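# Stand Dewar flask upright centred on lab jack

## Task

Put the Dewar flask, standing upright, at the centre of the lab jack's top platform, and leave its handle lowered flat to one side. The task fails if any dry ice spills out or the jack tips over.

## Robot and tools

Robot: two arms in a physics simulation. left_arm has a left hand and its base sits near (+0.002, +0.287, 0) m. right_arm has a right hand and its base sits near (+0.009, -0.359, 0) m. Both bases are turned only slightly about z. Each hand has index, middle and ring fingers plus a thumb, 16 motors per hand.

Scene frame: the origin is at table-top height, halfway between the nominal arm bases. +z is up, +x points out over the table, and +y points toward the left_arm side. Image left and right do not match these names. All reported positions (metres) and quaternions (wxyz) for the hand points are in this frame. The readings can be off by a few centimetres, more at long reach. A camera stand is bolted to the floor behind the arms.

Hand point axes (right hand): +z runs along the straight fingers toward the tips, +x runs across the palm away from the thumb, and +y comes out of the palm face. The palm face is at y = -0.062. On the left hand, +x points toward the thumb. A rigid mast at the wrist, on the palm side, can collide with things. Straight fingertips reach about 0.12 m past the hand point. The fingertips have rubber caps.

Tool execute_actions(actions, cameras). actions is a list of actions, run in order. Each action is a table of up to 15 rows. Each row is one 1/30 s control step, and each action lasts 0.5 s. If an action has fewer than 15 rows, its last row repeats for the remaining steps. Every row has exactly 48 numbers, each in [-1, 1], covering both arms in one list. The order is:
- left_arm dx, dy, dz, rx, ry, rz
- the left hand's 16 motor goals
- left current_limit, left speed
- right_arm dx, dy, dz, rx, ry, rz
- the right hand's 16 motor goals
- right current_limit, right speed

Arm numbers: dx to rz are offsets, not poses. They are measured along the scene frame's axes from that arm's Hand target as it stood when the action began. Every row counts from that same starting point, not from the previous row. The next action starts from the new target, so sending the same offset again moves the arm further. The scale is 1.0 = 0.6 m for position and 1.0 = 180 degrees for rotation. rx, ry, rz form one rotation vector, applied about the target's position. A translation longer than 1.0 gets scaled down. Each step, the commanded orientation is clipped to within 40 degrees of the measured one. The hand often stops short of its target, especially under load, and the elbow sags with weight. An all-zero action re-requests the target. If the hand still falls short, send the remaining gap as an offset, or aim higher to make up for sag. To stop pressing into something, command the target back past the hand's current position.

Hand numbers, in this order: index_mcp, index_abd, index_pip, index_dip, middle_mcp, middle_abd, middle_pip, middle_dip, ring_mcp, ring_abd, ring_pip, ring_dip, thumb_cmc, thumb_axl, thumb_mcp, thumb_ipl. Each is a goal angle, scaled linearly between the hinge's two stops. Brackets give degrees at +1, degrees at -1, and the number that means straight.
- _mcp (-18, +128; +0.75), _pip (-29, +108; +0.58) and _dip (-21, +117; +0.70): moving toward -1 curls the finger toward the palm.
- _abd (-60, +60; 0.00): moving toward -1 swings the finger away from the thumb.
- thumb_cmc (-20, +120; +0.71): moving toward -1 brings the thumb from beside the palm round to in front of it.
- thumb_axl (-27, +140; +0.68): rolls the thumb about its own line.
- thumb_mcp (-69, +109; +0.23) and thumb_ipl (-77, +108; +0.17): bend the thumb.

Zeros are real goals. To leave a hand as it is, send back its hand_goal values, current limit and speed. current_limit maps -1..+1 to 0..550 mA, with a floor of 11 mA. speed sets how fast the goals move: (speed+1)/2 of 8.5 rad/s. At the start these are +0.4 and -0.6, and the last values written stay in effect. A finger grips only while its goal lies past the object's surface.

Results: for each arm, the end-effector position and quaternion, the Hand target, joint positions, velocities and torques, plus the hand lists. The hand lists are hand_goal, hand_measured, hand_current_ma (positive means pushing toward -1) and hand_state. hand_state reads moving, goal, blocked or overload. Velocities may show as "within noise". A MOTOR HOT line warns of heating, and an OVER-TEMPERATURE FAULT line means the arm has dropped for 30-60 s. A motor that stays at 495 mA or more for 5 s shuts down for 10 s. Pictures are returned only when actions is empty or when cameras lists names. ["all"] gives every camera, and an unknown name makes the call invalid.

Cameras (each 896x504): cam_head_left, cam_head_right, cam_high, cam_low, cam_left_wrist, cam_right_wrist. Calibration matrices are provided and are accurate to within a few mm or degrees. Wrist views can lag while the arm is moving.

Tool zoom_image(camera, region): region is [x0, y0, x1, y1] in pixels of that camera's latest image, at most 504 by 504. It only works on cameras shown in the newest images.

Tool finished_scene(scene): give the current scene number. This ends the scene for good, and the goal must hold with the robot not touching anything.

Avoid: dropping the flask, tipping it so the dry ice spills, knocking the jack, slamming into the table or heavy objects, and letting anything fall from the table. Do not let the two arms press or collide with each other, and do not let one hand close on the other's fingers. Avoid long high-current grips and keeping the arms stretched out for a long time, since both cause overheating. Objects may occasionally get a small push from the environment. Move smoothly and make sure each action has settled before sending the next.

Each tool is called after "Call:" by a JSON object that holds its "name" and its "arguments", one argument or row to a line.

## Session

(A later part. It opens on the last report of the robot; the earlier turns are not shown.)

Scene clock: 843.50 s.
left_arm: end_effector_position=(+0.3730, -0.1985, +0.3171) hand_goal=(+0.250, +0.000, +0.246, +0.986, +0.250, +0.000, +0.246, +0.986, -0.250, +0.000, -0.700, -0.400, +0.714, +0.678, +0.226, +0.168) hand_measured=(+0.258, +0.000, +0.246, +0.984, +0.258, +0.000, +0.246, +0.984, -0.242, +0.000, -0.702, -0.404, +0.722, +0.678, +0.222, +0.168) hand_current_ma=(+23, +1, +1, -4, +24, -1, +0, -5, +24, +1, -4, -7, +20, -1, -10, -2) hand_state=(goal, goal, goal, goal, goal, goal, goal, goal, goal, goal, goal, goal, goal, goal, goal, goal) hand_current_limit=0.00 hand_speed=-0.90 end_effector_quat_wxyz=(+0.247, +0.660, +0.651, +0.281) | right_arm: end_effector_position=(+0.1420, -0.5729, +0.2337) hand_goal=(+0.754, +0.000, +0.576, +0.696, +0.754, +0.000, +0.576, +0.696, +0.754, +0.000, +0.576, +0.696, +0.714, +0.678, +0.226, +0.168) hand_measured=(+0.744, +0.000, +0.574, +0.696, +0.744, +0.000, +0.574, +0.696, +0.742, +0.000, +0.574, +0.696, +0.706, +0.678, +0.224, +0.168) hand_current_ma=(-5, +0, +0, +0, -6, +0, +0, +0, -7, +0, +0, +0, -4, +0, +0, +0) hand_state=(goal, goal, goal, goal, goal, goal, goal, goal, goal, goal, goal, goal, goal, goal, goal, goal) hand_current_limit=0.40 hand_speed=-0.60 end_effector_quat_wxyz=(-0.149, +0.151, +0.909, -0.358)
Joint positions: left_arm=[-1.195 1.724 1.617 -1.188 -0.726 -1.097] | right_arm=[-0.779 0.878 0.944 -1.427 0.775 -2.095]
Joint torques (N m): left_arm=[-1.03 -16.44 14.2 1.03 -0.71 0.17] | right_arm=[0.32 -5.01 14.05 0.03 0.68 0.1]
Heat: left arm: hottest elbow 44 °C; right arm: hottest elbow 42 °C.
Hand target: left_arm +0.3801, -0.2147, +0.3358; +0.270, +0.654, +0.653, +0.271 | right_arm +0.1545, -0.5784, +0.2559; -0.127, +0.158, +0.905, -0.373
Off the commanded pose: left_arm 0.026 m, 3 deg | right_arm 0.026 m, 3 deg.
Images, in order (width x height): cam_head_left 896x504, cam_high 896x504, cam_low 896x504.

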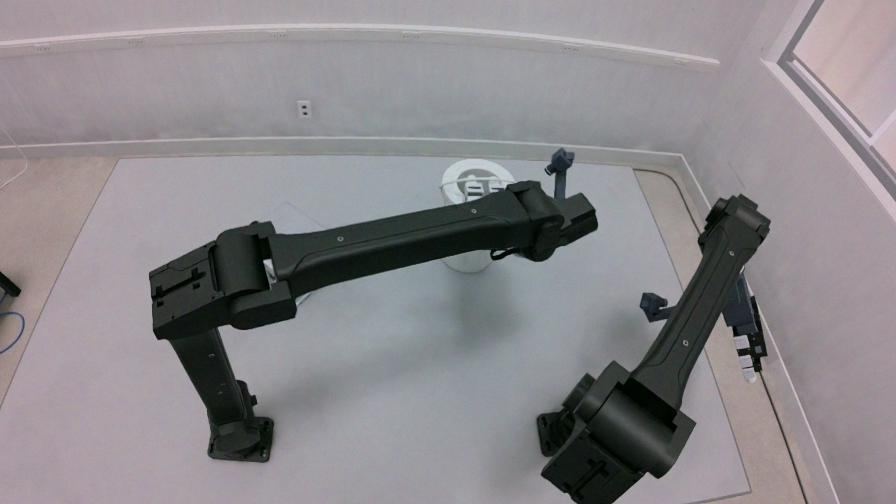

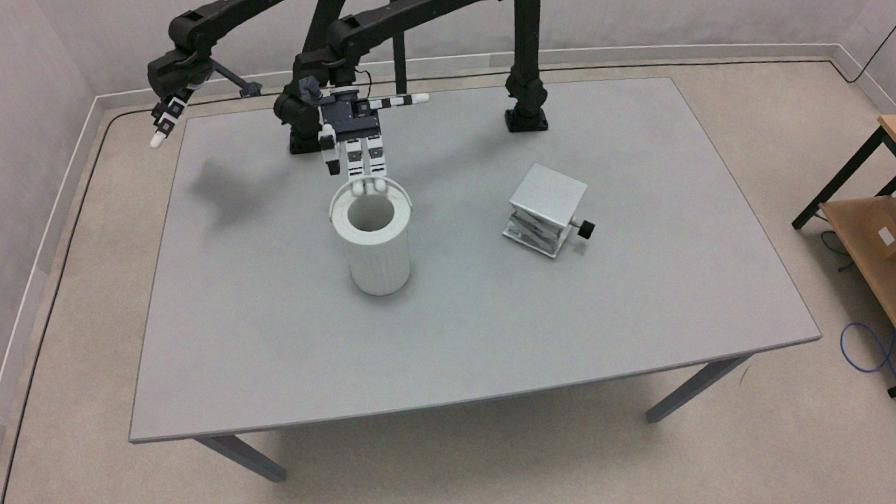

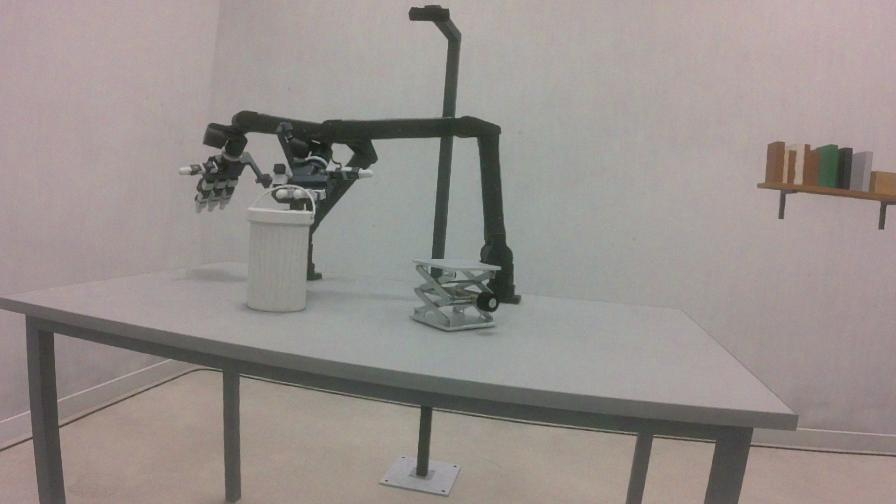

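Call:
{"name": "execute_actions", "arguments": {
  "actions": [
    [[0.028,-0.004,0.012,0,0,0,0.62,0,-0.255,0.841,0.62,0,-0.255,0.841,-0.25,0,-0.70,-0.4,0.714,0.678,0.226,0.168,0,-0.86,0,0,0,0,0,0,0.754,0,0.576,0.696,0.754,0,0.576,0.696,0.754,0,0.576,0.696,0.714,0.678,0.226,0.168,0.4,-0.6]],
    [[0.028,0.0,0.012,0,0,0,1,0,-0.737,0.696,1,0,-0.737,0.696,-0.25,0,-0.70,-0.4,0.714,0.678,0.226,0.168,0,-0.86,0,0,0,0,0,0,0.754,0,0.576,0.696,0.754,0,0.576,0.696,0.754,0,0.576,0.696,0.714,0.678,0.226,0.168,0.4,-0.6]]
  ],
  "cameras": ["cam_head_left","cam_low","cam_high"]
}}

Call:
{"name": "zoom_image", "arguments": {
  "camera": "cam_head_left",
  "region": [430, 150, 540, 250]
}}

Call:
{"name": "zoom_image", "arguments": {
  "camera": "cam_low",
  "region": [240, 170, 350, 270]
}}

Call:
{"name": "zoom_image", "arguments": {
  "camera": "cam_high",
  "region": [310, 130, 430, 230]
}}

Scene clock: 858.90 s.
left_arm: end_effector_position=(+0.4063, -0.2045, +0.3358) hand_goal=(+1.000, +0.000, -0.736, +0.696, +1.000, +0.000, -0.736, +0.696, -0.250, +0.000, -0.700, -0.400, +0.714, +0.678, +0.226, +0.168) hand_measured=(+1.000, +0.000, -0.722, +0.700, +1.000, +0.000, -0.722, +0.700, -0.242, +0.000, -0.702, -0.404, +0.722, +0.678, +0.222, +0.168) hand_current_ma=(+0, +1, +39, +9, +0, +0, +37, +9, +24, +1, -4, -7, +20, -1, -10, -2) hand_state=(goal, goal, goal, goal, goal, goal, goal, goal, goal, goal, goal, goal, goal, goal, goal, goal) hand_current_limit=0.00 hand_speed=-0.86 end_effector_quat_wxyz=(+0.252, +0.658, +0.653, +0.277) | right_arm: end_effector_position=(+0.1420, -0.5729, +0.2337) hand_goal=(+0.754, +0.000, +0.576, +0.696, +0.754, +0.000, +0.576, +0.696, +0.754, +0.000, +0.576, +0.696, +0.714, +0.678, +0.226, +0.168) hand_measured=(+0.744, +0.000, +0.574, +0.696, +0.744, +0.000, +0.574, +0.696, +0.742, +0.000, +0.574, +0.696, +0.706, +0.678, +0.224, +0.168) hand_current_ma=(-5, +0, +0, +0, -6, +0, +0, +0, -7, +0, +0, +0, -4, +0, +0, +0) hand_state=(goal, goal, goal, goal, goal, goal, goal, goal, goal, goal, goal, goal, goal, goal, goal, goal) hand_current_limit=0.40 hand_speed=-0.60 end_effector_quat_wxyz=(-0.149, +0.151, +0.909, -0.358)
Joint positions: left_arm=[-1.142 1.755 1.704 -1.188 -0.706 -1.031] | right_arm=[-0.779 0.878 0.944 -1.427 0.775 -2.095]
Joint torques (N m): left_arm=[-0.91 -17.2 13.35 1.03 -0.71 0.17] | right_arm=[-0.32 -4.78 14.08 0.01 0.69 0.11]
Heat: left arm: hottest elbow 47 °C; right arm: hottest elbow 42 °C.
Hand target: left_arm +0.4137, -0.2171, +0.3502; +0.270, +0.654, +0.653, +0.271 | right_arm +0.1545, -0.5784, +0.2559; -0.127, +0.158, +0.905, -0.373
Off the commanded pose: left_arm 0.021 m, 2 deg | right_arm 0.026 m, 3 deg.
Images, in order (width x height): cam_head_left 896x504, cam_high 896x504, cam_low 896x504.

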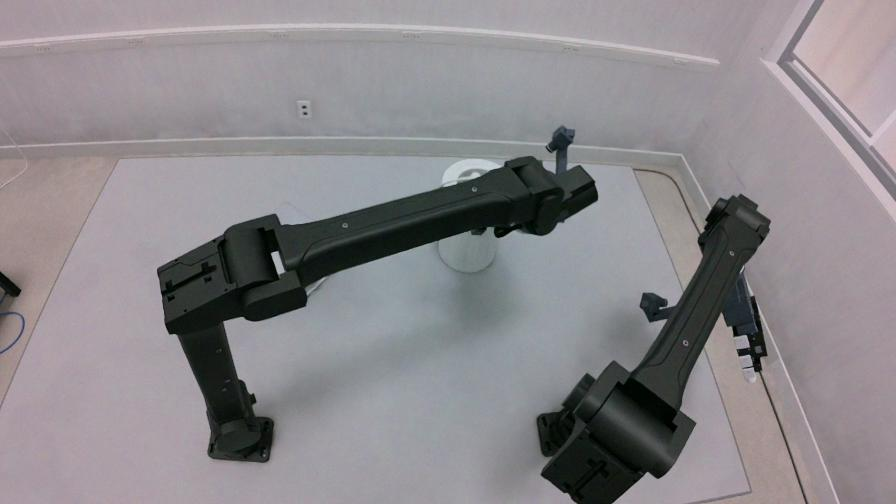

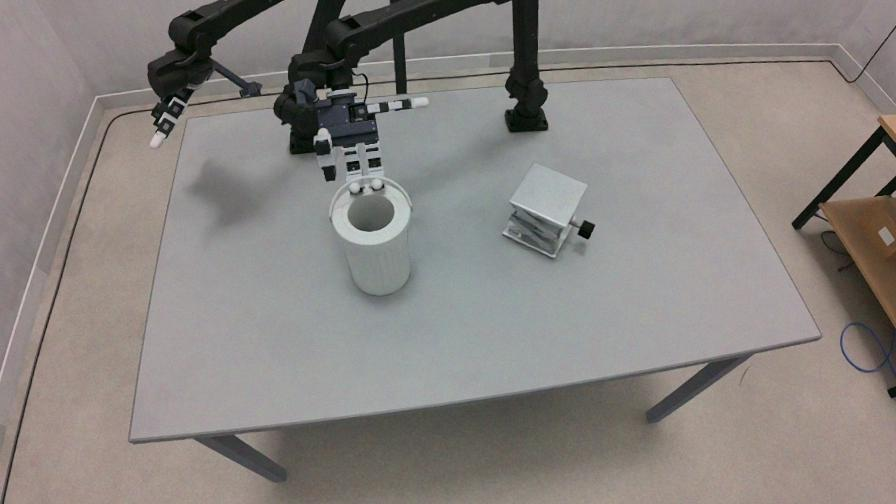

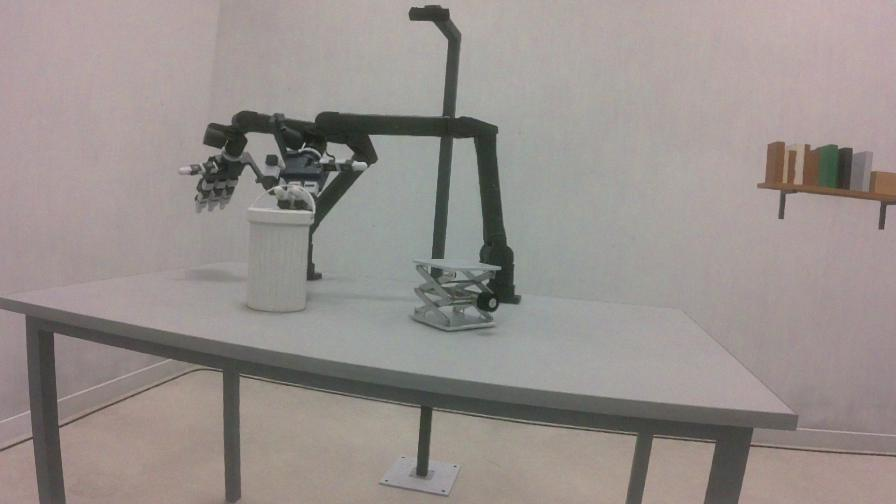

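Scaled by 4.582.

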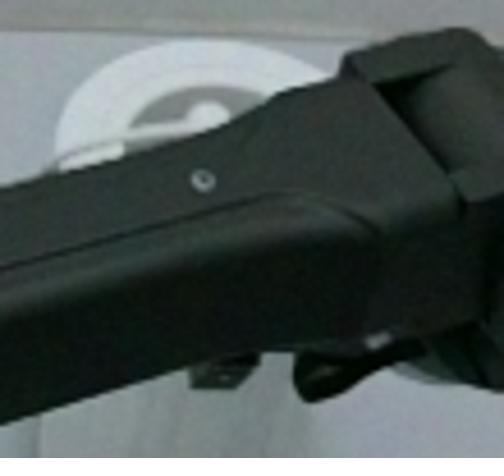

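Scaled by 4.582.

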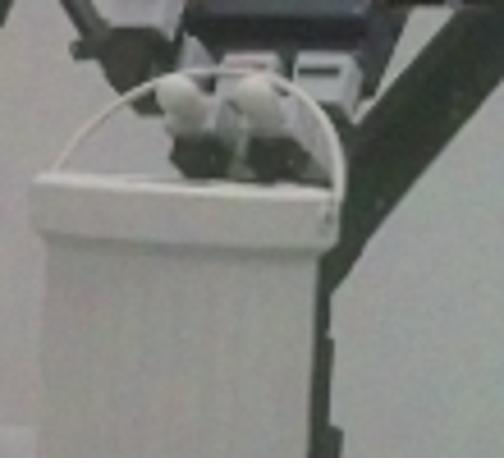

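Scaled by 4.200.

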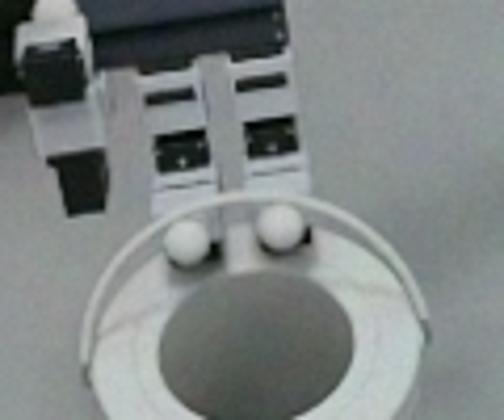

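Call:
{"name": "execute_actions", "arguments": {
  "actions": [
    [[0.05,0.0,0.012,0,0,0,1,0,-0.737,0.696,1,0,-0.737,0.696,-0.25,0,-0.70,-0.4,0.714,0.678,0.226,0.168,0.2,-0.86,0,0,0,0,0,0,0.754,0,0.576,0.696,0.754,0,0.576,0.696,0.754,0,0.576,0.696,0.714,0.678,0.226,0.168,0.4,-0.6]]
  ],
  "cameras": ["cam_low","cam_high","cam_left_wrist"]
}}

Call:
{"name": "zoom_image", "arguments": {
  "camera": "cam_low",
  "region": [240, 170, 350, 270]
}}

Call:
{"name": "zoom_image", "arguments": {
  "camera": "cam_high",
  "region": [310, 130, 430, 230]
}}

Scene clock: 873.00 s.
left_arm: end_effector_position=(+0.4357, -0.2015, +0.3380) hand_goal=(+1.000, +0.000, -0.736, +0.696, +1.000, +0.000, -0.736, +0.696, -0.250, +0.000, -0.700, -0.400, +0.714, +0.678, +0.226, +0.168) hand_measured=(+1.000, +0.000, -0.728, +0.700, +1.000, +0.000, -0.728, +0.700, -0.242, +0.000, -0.702, -0.404, +0.722, +0.678, +0.222, +0.168) hand_current_ma=(+0, +1, +19, +8, +0, +0, +18, +7, +24, +1, -4, -7, +20, -1, -10, -2) hand_state=(goal, goal, goal, goal, goal, goal, goal, goal, goal, goal, goal, goal, goal, goal, goal, goal) hand_current_limit=0.20 hand_speed=-0.86 end_effector_quat_wxyz=(+0.247, +0.660, +0.653, +0.279) | right_arm: end_effector_position=(+0.1420, -0.5729, +0.2337) hand_goal=(+0.754, +0.000, +0.576, +0.696, +0.754, +0.000, +0.576, +0.696, +0.754, +0.000, +0.576, +0.696, +0.714, +0.678, +0.226, +0.168) hand_measured=(+0.744, +0.000, +0.574, +0.696, +0.744, +0.000, +0.574, +0.696, +0.742, +0.000, +0.574, +0.696, +0.706, +0.678, +0.224, +0.168) hand_current_ma=(-5, +0, +0, +0, -6, +0, +0, +0, -7, +0, +0, +0, -4, +0, +0, +0) hand_state=(goal, goal, goal, goal, goal, goal, goal, goal, goal, goal, goal, goal, goal, goal, goal, goal) hand_current_limit=0.40 hand_speed=-0.60 end_effector_quat_wxyz=(-0.149, +0.151, +0.909, -0.358)
Joint positions: left_arm=[-1.093 1.78 1.744 -1.179 -0.689 -0.975] | right_arm=[-0.779 0.878 0.944 -1.427 0.775 -2.095]
Joint torques (N m): left_arm=[-0.79 -17.49 14.57 1.09 -0.65 0.17] | right_arm=[-0.32 -3.96 14.08 0.02 0.68 0.12]
Heat: left arm: hottest elbow 46 °C; right arm: hottest elbow 42 °C.
Hand target: left_arm +0.4437, -0.2171, +0.3574; +0.270, +0.654, +0.653, +0.271 | right_arm +0.1545, -0.5784, +0.2559; -0.127, +0.158, +0.905, -0.373
Off the commanded pose: left_arm 0.026 m, 3 deg | right_arm 0.026 m, 3 deg.
camera_calibration:
cam_left_wrist: T_world_to_cam=[[-0.422628, -0.765906, -0.484535, 0.164797], [-0.905858, 0.373739, 0.19935, 0.349608], [0.0284063, 0.523171, -0.851754, 0.504776], [0, 0, 0, 1]] pos_world=[0.372004, -0.268527, 0.440101]
Images, in order (width x height): cam_high 896x504, cam_low 896x504, cam_left_wrist 896x504.

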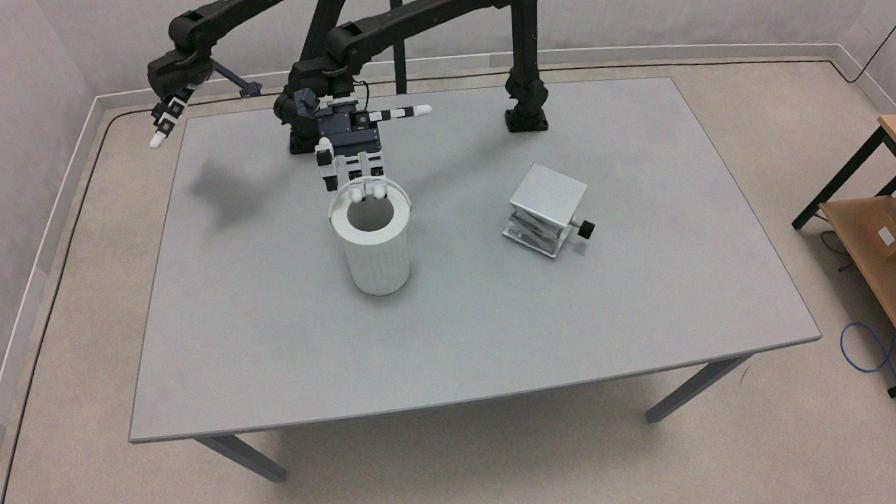

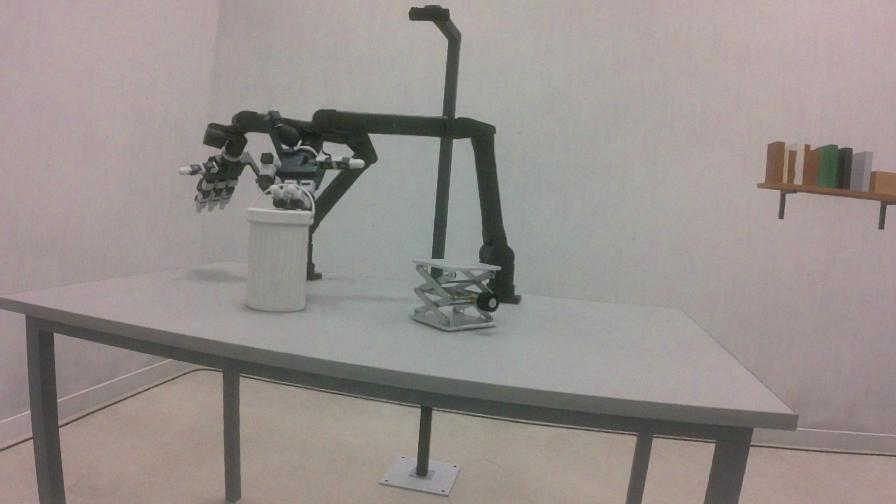

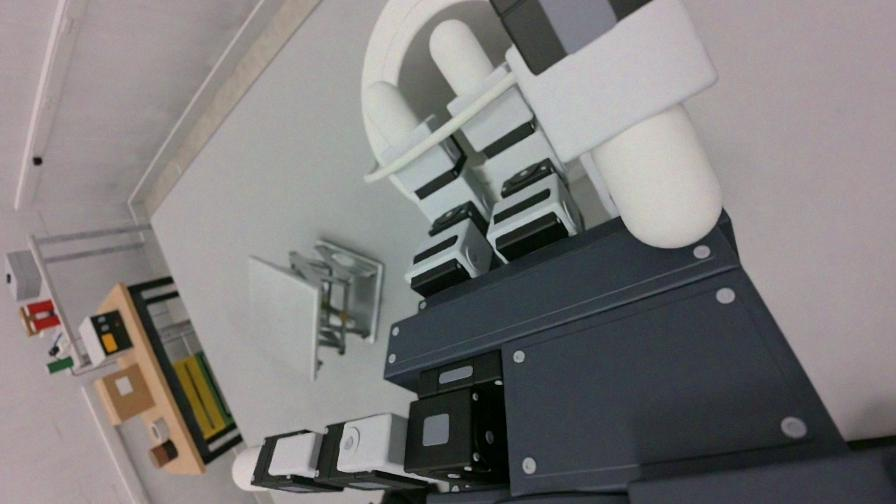

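Scaled by 4.582.

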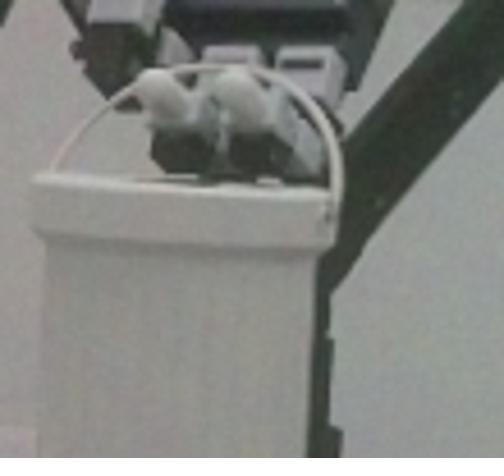

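Scaled by 4.200.

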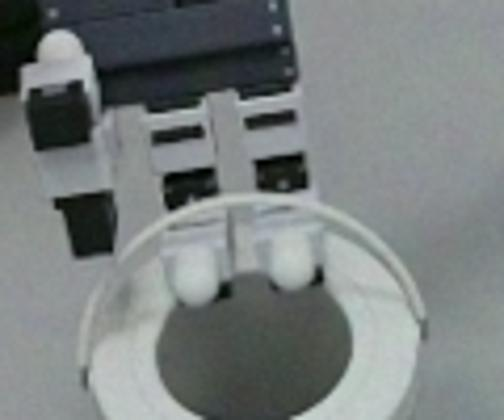

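Call:
{"name": "execute_actions", "arguments": {
  "actions": [
    [[0.04,0.0,0.018,0,0,0,1,0,-0.737,0.6,1,0,-0.737,0.6,-0.25,0,-0.70,-0.4,0.714,0.678,0.226,0.168,0.3,-0.86,0,0,0,0,0,0,0.754,0,0.576,0.696,0.754,0,0.576,0.696,0.754,0,0.576,0.696,0.714,0.678,0.226,0.168,0.4,-0.6]]
  ],
  "cameras": ["cam_low","cam_high","cam_left_wrist"]
}}

Call:
{"name": "zoom_image", "arguments": {
  "camera": "cam_low",
  "region": [240, 150, 350, 250]
}}

Call:
{"name": "zoom_image", "arguments": {
  "camera": "cam_high",
  "region": [310, 130, 430, 230]
}}

Call:
{"name": "zoom_image", "arguments": {
  "camera": "cam_left_wrist",
  "region": [300, 0, 660, 240]
}}

Scene clock: 878.60 s.
left_arm: end_effector_position=(+0.4598, -0.2041, +0.3508) hand_goal=(+1.000, +0.000, -0.736, +0.600, +1.000, +0.000, -0.736, +0.600, -0.250, +0.000, -0.700, -0.400, +0.714, +0.678, +0.226, +0.168) hand_measured=(+1.000, +0.000, -0.728, +0.604, +1.000, +0.002, -0.728, +0.604, -0.242, +0.000, -0.702, -0.404, +0.722, +0.678, +0.222, +0.168) hand_current_ma=(+0, +1, +18, +8, +0, +4, +19, +8, +24, +1, -4, -7, +21, -1, -10, -2) hand_state=(goal, goal, goal, goal, goal, goal, goal, goal, goal, goal, goal, goal, goal, goal, goal, goal) hand_current_limit=0.30 hand_speed=-0.86 end_effector_quat_wxyz=(+0.252, +0.658, +0.654, +0.276) | right_arm: end_effector_position=(+0.1420, -0.5729, +0.2337) hand_goal=(+0.754, +0.000, +0.576, +0.696, +0.754, +0.000, +0.576, +0.696, +0.754, +0.000, +0.576, +0.696, +0.714, +0.678, +0.226, +0.168) hand_measured=(+0.744, +0.000, +0.574, +0.696, +0.744, +0.000, +0.574, +0.696, +0.742, +0.000, +0.574, +0.696, +0.706, +0.678, +0.224, +0.168) hand_current_ma=(-5, +0, +0, +0, -6, +0, +0, +0, -7, +0, +0, +0, -4, +0, +0, +0) hand_state=(goal, goal, goal, goal, goal, goal, goal, goal, goal, goal, goal, goal, goal, goal, goal, goal) hand_current_limit=0.40 hand_speed=-0.60 end_effector_quat_wxyz=(-0.149, +0.151, +0.909, -0.358)
Joint positions: left_arm=[-1.058 1.806 1.81 -1.179 -0.674 -0.932] | right_arm=[-0.779 0.878 0.944 -1.427 0.775 -2.095]
Joint torques (N m): left_arm=[-1.08 -17.85 14.71 0.75 -0.61 0.18] | right_arm=[-0.21 -4.66 14.04 -0.01 0.64 0.11]
Heat: left arm: hottest elbow 46 °C; right arm: hottest elbow 42 °C.
Hand target: left_arm +0.4677, -0.2171, +0.3682; +0.270, +0.654, +0.653, +0.271 | right_arm +0.1545, -0.5784, +0.2559; -0.127, +0.158, +0.905, -0.373
Off the commanded pose: left_arm 0.023 m, 2 deg | right_arm 0.026 m, 3 deg.
camera_calibration:
cam_left_wrist: T_world_to_cam=[[-0.421708, -0.771271, -0.476764, 0.174934], [-0.906145, 0.377383, 0.191006, 0.373678], [0.0326047, 0.512566, -0.858029, 0.514507], [0, 0, 0, 1]] pos_world=[0.395602, -0.269817, 0.453489]
Images, in order (width x height): cam_high 896x504, cam_low 896x504, cam_left_wrist 896x504.

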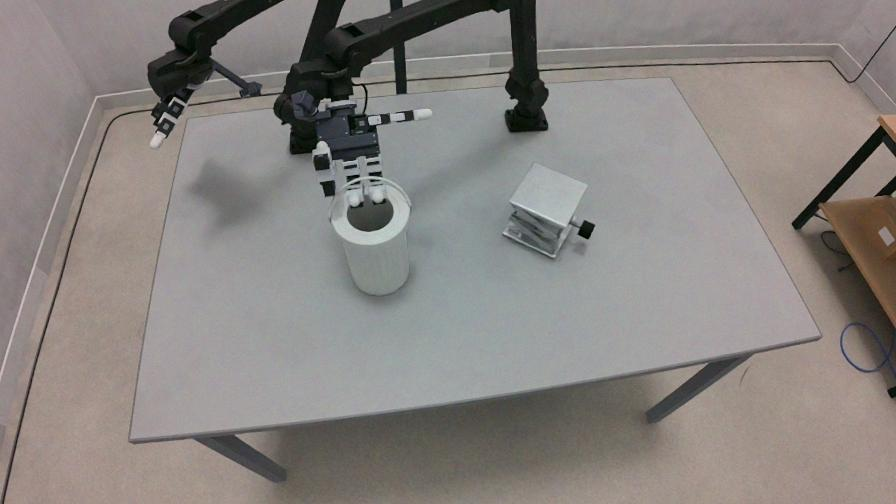

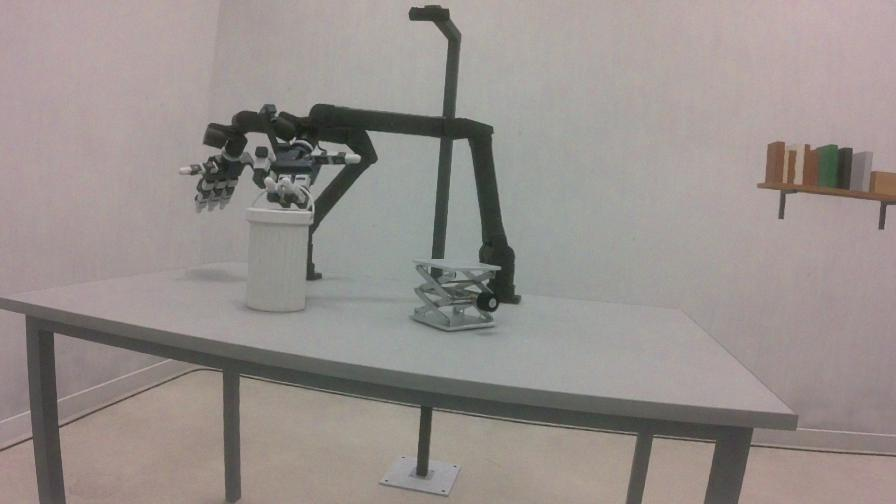

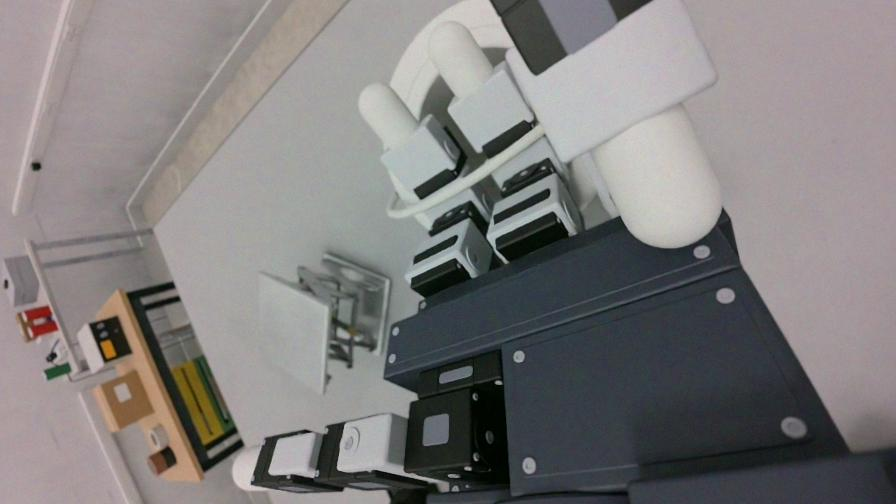

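Scaled by 4.582.

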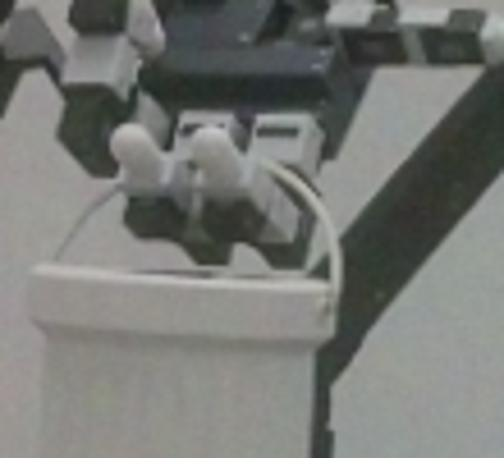

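Scaled by 4.200.

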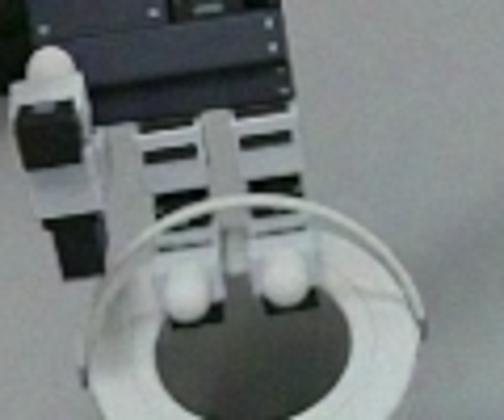

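Scaled by 1.400.

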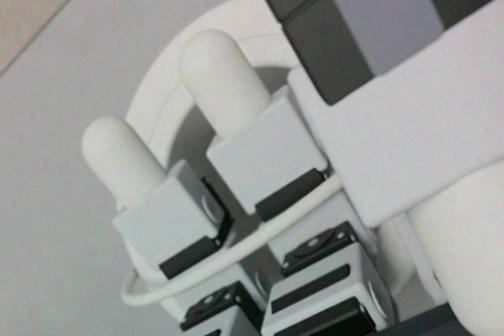

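Call:
{"name": "execute_actions", "arguments": {
  "actions": [
    [[0.03,0.004,0.014,0,0,0,1,0,-0.737,0.2,1,0,-0.737,0.2,-0.25,0,-0.70,-0.4,0.714,0.678,0.226,0.168,0.5,-0.86,0,0,0,0,0,0,0.754,0,0.576,0.696,0.754,0,0.576,0.696,0.754,0,0.576,0.696,0.714,0.678,0.226,0.168,0.4,-0.6]],
    [[0.028,0.004,0.014,0,0,0,1,0,-0.78,-0.39,1,0,-0.78,-0.39,-0.25,0,-0.70,-0.4,0.714,0.678,0.226,0.168,0.5,-0.86,0,0,0,0,0,0,0.754,0,0.576,0.696,0.754,0,0.576,0.696,0.754,0,0.576,0.696,0.714,0.678,0.226,0.168,0.4,-0.6]]
  ],
  "cameras": ["cam_low","cam_high","cam_left_wrist"]
}}

Call:
{"name": "zoom_image", "arguments": {
  "camera": "cam_low",
  "region": [240, 150, 350, 250]
}}

Call:
{"name": "zoom_image", "arguments": {
  "camera": "cam_high",
  "region": [310, 130, 430, 230]
}}

Call:
{"name": "zoom_image", "arguments": {
  "camera": "cam_left_wrist",
  "region": [300, 0, 660, 240]
}}

Scene clock: 891.83 s.
left_arm: end_effector_position=(+0.4896, -0.2066, +0.3644) hand_goal=(+1.000, +0.000, -0.780, -0.390, +1.000, +0.000, -0.780, -0.390, -0.250, +0.000, -0.700, -0.400, +0.714, +0.678, +0.226, +0.168) hand_measured=(+1.000, +0.000, -0.774, -0.388, +1.000, +0.004, -0.772, -0.388, -0.242, +0.000, -0.702, -0.404, +0.722, +0.678, +0.222, +0.168) hand_current_ma=(+0, +1, +17, +6, +0, +6, +18, +6, +24, +1, -4, -7, +21, -1, -10, -2) hand_state=(goal, goal, goal, goal, goal, goal, goal, goal, goal, goal, goal, goal, goal, goal, goal, goal) hand_current_limit=0.50 hand_speed=-0.86 end_effector_quat_wxyz=(+0.255, +0.661, +0.652, +0.272) | right_arm: end_effector_position=(+0.1420, -0.5729, +0.2337) hand_goal=(+0.754, +0.000, +0.576, +0.696, +0.754, +0.000, +0.576, +0.696, +0.754, +0.000, +0.576, +0.696, +0.714, +0.678, +0.226, +0.168) hand_measured=(+0.744, +0.000, +0.574, +0.696, +0.744, +0.000, +0.574, +0.696, +0.742, +0.000, +0.574, +0.696, +0.706, +0.678, +0.224, +0.168) hand_current_ma=(-5, +0, +0, +0, -6, +0, +0, +0, -7, +0, +0, +0, -4, +0, +0, +0) hand_state=(goal, goal, goal, goal, goal, goal, goal, goal, goal, goal, goal, goal, goal, goal, goal, goal) hand_current_limit=0.40 hand_speed=-0.60 end_effector_quat_wxyz=(-0.149, +0.151, +0.909, -0.358)
Joint positions: left_arm=[-1.015 1.842 1.896 -1.188 -0.649 -0.873] | right_arm=[-0.779 0.878 0.944 -1.427 0.775 -2.095]
Joint torques (N m): left_arm=[-0.38 -18.67 15.04 0.53 -0.64 0.2] | right_arm=[-0.15 -4.6 14.02 0.09 0.72 0.13]
Heat: left arm: hottest elbow 46 °C; right arm: hottest elbow 42 °C.
Hand target: left_arm +0.5025, -0.2123, +0.3850; +0.270, +0.654, +0.653, +0.271 | right_arm +0.1545, -0.5784, +0.2559; -0.127, +0.158, +0.905, -0.373
Off the commanded pose: left_arm 0.025 m, 2 deg | right_arm 0.026 m, 3 deg.
camera_calibration:
cam_left_wrist: T_world_to_cam=[[-0.429337, -0.769972, -0.472031, 0.194315], [-0.902422, 0.386634, 0.190127, 0.399413], [0.0361102, 0.5076, -0.860836, 0.524837], [0, 0, 0, 1]] pos_world=[0.424914, -0.271217, 0.467581]
Images, in order (width x height): cam_high 896x504, cam_low 896x504, cam_left_wrist 896x504.

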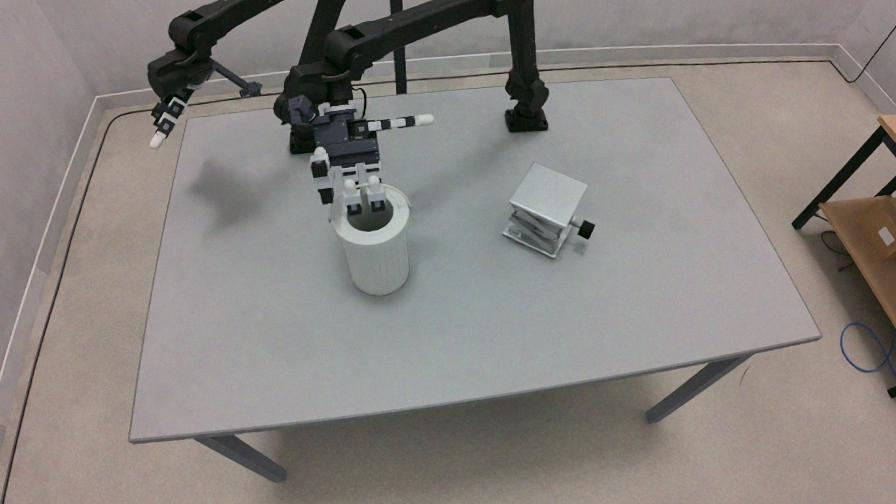

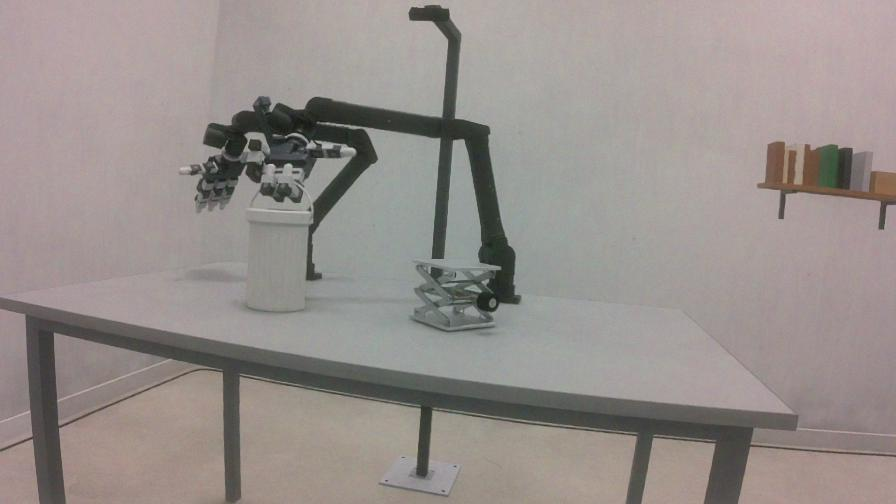

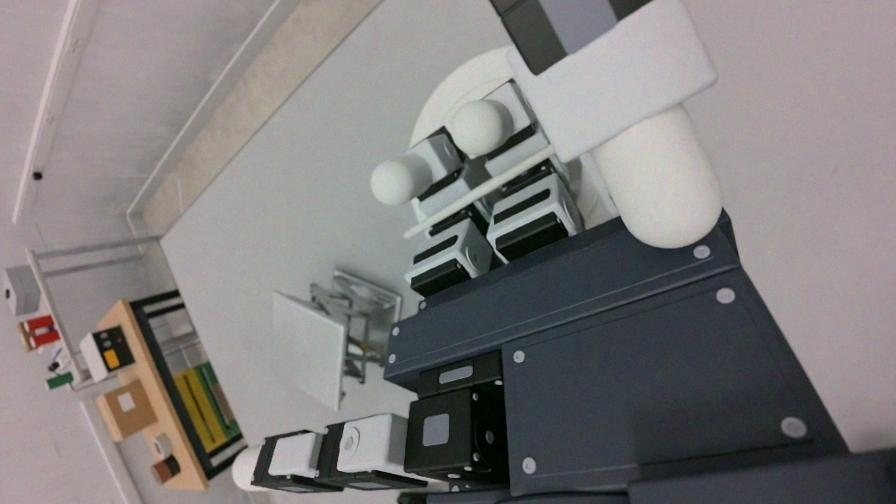

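Scaled by 4.582.

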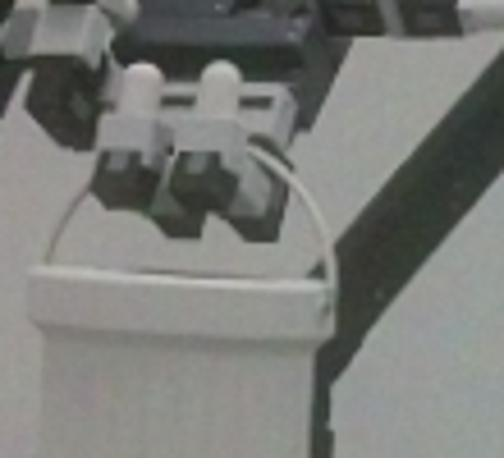

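Scaled by 4.200.

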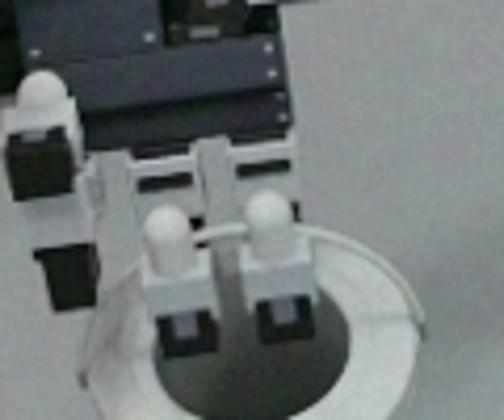

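Scaled by 1.400.

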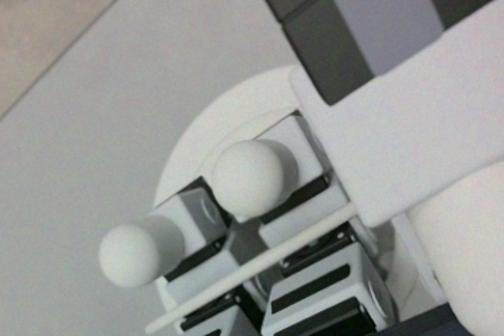

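Call:
{"name": "execute_actions", "arguments": {
  "actions": [
    [[0.005,0.01,0.03,0,0,0,1,0,-0.78,-0.39,1,0,-0.78,-0.39,-0.25,0,-0.70,-0.4,0.714,0.678,0.226,0.168,0.6,-0.86,0,0,0,0,0,0,0.754,0,0.576,0.696,0.754,0,0.576,0.696,0.754,0,0.576,0.696,0.714,0.678,0.226,0.168,0.4,-0.6]],
    [[0.0,0.0,0.03,0,0,0,1,0,-0.78,-0.39,1,0,-0.78,-0.39,-0.25,0,-0.70,-0.4,0.714,0.678,0.226,0.168,0.6,-0.86,0,0,0,0,0,0,0.754,0,0.576,0.696,0.754,0,0.576,0.696,0.754,0,0.576,0.696,0.714,0.678,0.226,0.168,0.4,-0.6]]
  ],
  "cameras": ["cam_low","cam_high","cam_left_wrist"]
}}

Call:
{"name": "zoom_image", "arguments": {
  "camera": "cam_low",
  "region": [220, 130, 380, 330]
}}

Call:
{"name": "zoom_image", "arguments": {
  "camera": "cam_left_wrist",
  "region": [300, 0, 660, 240]
}}

Scene clock: 901.90 s.
left_arm: end_effector_position=(+0.4907, -0.2077, +0.3650) hand_goal=(+1.000, +0.000, -0.780, -0.390, +1.000, +0.000, -0.780, -0.390, -0.250, +0.000, -0.700, -0.400, +0.714, +0.678, +0.226, +0.168) hand_measured=(+1.000, -0.012, -0.772, -0.388, +1.000, +0.004, -0.774, -0.388, -0.242, +0.000, -0.702, -0.404, +0.722, +0.678, +0.222, +0.168) hand_current_ma=(+0, -26, +21, +6, +0, +6, +17, +6, +24, +1, -4, -7, +21, -1, -10, -2) hand_state=(goal, goal, goal, goal, goal, goal, goal, goal, goal, goal, goal, goal, goal, goal, goal, goal) hand_current_limit=0.60 hand_speed=-0.86 end_effector_quat_wxyz=(+0.229, +0.673, +0.648, +0.272) | right_arm: end_effector_position=(+0.1420, -0.5729, +0.2337) hand_goal=(+0.754, +0.000, +0.576, +0.696, +0.754, +0.000, +0.576, +0.696, +0.754, +0.000, +0.576, +0.696, +0.714, +0.678, +0.226, +0.168) hand_measured=(+0.744, +0.000, +0.574, +0.696, +0.744, +0.000, +0.574, +0.696, +0.742, +0.000, +0.574, +0.696, +0.706, +0.678, +0.224, +0.168) hand_current_ma=(-5, +0, +0, +0, -6, +0, +0, +0, -7, +0, +0, +0, -4, +0, +0, +0) hand_state=(goal, goal, goal, goal, goal, goal, goal, goal, goal, goal, goal, goal, goal, goal, goal, goal) hand_current_limit=0.40 hand_speed=-0.60 end_effector_quat_wxyz=(-0.149, +0.151, +0.909, -0.358)
Joint positions: left_arm=[-1.012 1.867 1.953 -1.272 -0.634 -0.867] | right_arm=[-0.779 0.878 0.944 -1.427 0.775 -2.095]
Joint torques (N m): left_arm=[-0.15 -21.77 16.99 0.42 -1.1 0.25] | right_arm=[-0.09 -4.54 13.98 0.01 0.67 0.11]
Heat: left arm: hottest elbow 47 °C; right arm: hottest elbow 42 °C.
Hand target: left_arm +0.5055, -0.2063, +0.4210; +0.270, +0.654, +0.653, +0.271 | right_arm +0.1545, -0.5784, +0.2559; -0.127, +0.158, +0.905, -0.373
Off the commanded pose: left_arm 0.058 m, 5 deg | right_arm 0.026 m, 3 deg.
camera_calibration:
cam_left_wrist: T_world_to_cam=[[-0.453691, -0.746604, -0.486566, 0.2164], [-0.891132, 0.384333, 0.241189, 0.37606], [0.00693042, 0.54302, -0.839691, 0.539743], [0, 0, 0, 1]] pos_world=[0.429557, -0.276058, 0.467809]
Images, in order (width x height): cam_high 896x504, cam_low 896x504, cam_left_wrist 896x504.

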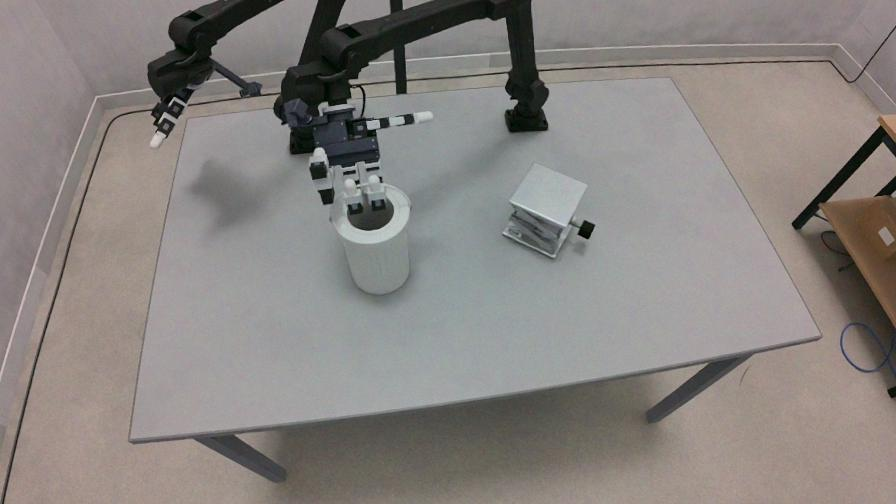

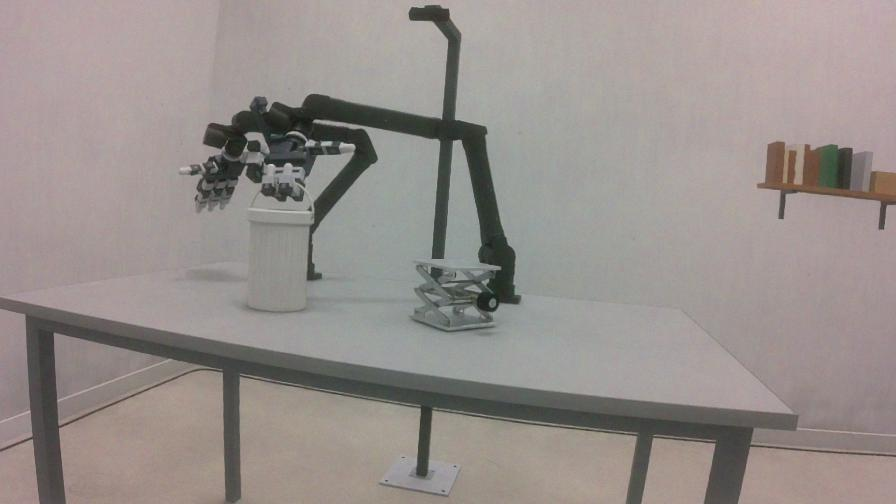

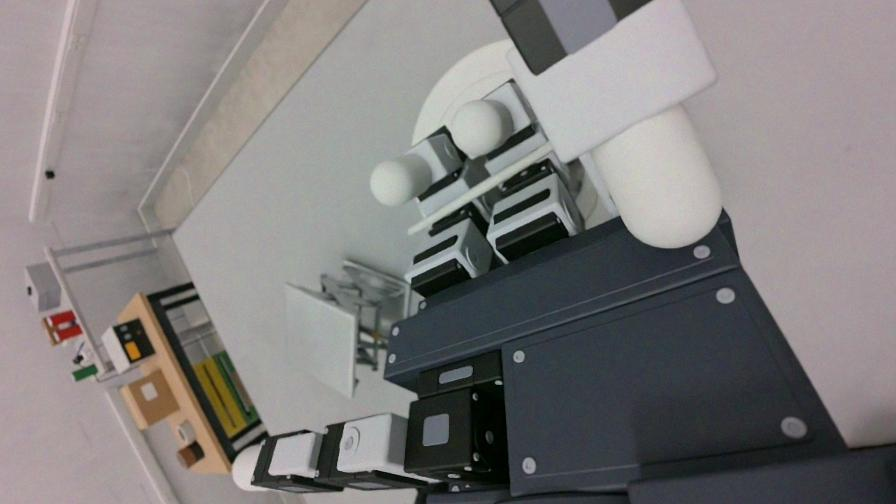

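Scaled by 2.520.

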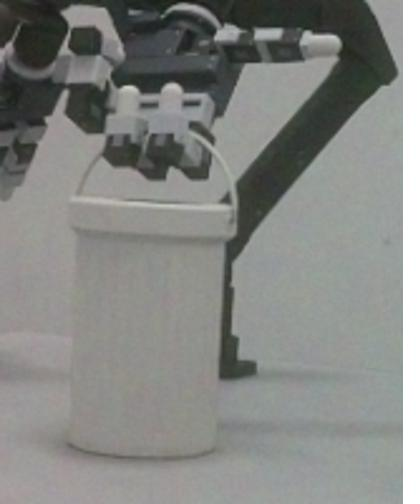

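Scaled by 1.400.

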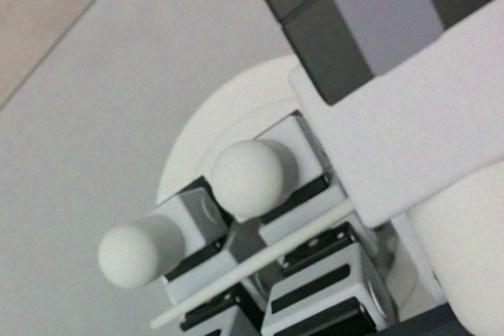

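Call:
{"name": "execute_actions", "arguments": {
  "actions": [
    [[0.0,0.0,0.03,0,0,0,1,0,-0.78,-0.39,1,0,-0.78,-0.39,-0.25,0,-0.70,-0.4,0.714,0.678,0.226,0.168,0.6,-0.86,0,0,0,0,0,0,0.754,0,0.576,0.696,0.754,0,0.576,0.696,0.754,0,0.576,0.696,0.714,0.678,0.226,0.168,0.4,-0.6]]
  ],
  "cameras": ["cam_low"]
}}

Call:
{"name": "zoom_image", "arguments": {
  "camera": "cam_low",
  "region": [220, 130, 380, 330]
}}

Scene clock: 910.27 s.
left_arm: end_effector_position=(+0.4918, -0.2082, +0.3649) hand_goal=(+1.000, +0.000, -0.780, -0.390, +1.000, +0.000, -0.780, -0.390, -0.250, +0.000, -0.700, -0.400, +0.714, +0.678, +0.226, +0.168) hand_measured=(+1.000, -0.016, -0.770, -0.388, +1.000, +0.004, -0.774, -0.388, -0.242, +0.000, -0.702, -0.404, +0.722, +0.678, +0.222, +0.168) hand_current_ma=(+0, -41, +28, +6, +0, +6, +17, +6, +24, +1, -4, -7, +21, -1, -10, -2) hand_state=(goal, goal, goal, goal, goal, goal, goal, goal, goal, goal, goal, goal, goal, goal, goal, goal) hand_current_limit=0.60 hand_speed=-0.86 end_effector_quat_wxyz=(+0.214, +0.679, +0.647, +0.273) | right_arm: end_effector_position=(+0.1420, -0.5729, +0.2337) hand_goal=(+0.754, +0.000, +0.576, +0.696, +0.754, +0.000, +0.576, +0.696, +0.754, +0.000, +0.576, +0.696, +0.714, +0.678, +0.226, +0.168) hand_measured=(+0.744, +0.000, +0.574, +0.696, +0.744, +0.000, +0.574, +0.696, +0.742, +0.000, +0.574, +0.696, +0.706, +0.678, +0.224, +0.168) hand_current_ma=(-5, +0, +0, +0, -6, +0, +0, +0, -7, +0, +0, +0, -4, +0, +0, +0) hand_state=(goal, goal, goal, goal, goal, goal, goal, goal, goal, goal, goal, goal, goal, goal, goal, goal) hand_current_limit=0.40 hand_speed=-0.60 end_effector_quat_wxyz=(-0.149, +0.151, +0.909, -0.358)
Joint positions: left_arm=[-1.011 1.885 1.989 -1.323 -0.629 -0.867] | right_arm=[-0.779 0.878 0.944 -1.427 0.775 -2.095]
Joint torques (N m): left_arm=[-0.38 -23.65 18.09 0.47 -1.29 0.22] | right_arm=[-0.21 -4.84 14.04 0.02 0.65 0.11]
Heat: left arm: hottest elbow 50 °C; right arm: hottest elbow 42 °C.
Hand target: left_arm +0.5055, -0.2063, +0.4390; +0.270, +0.654, +0.653, +0.271 | right_arm +0.1545, -0.5784, +0.2559; -0.127, +0.158, +0.905, -0.373
Off the commanded pose: left_arm 0.075 m, 7 deg | right_arm 0.026 m, 3 deg.
Images, in order (width x height): cam_low 896x504.

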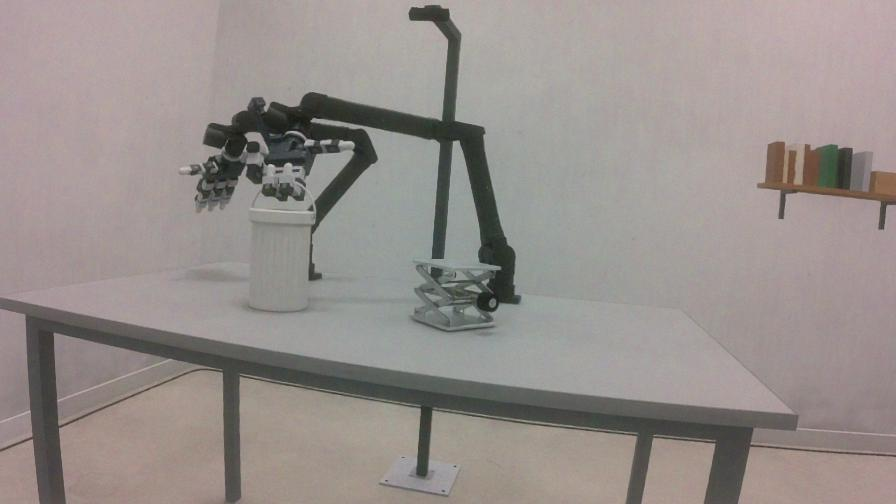

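Scaled by 2.520.

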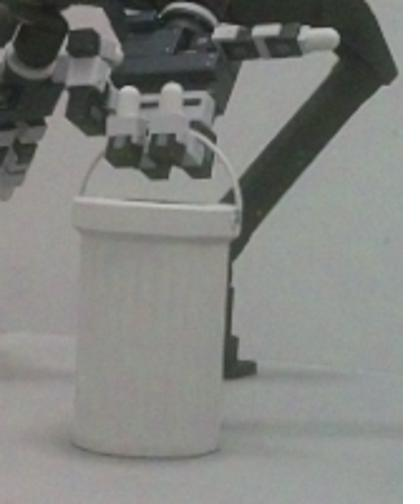

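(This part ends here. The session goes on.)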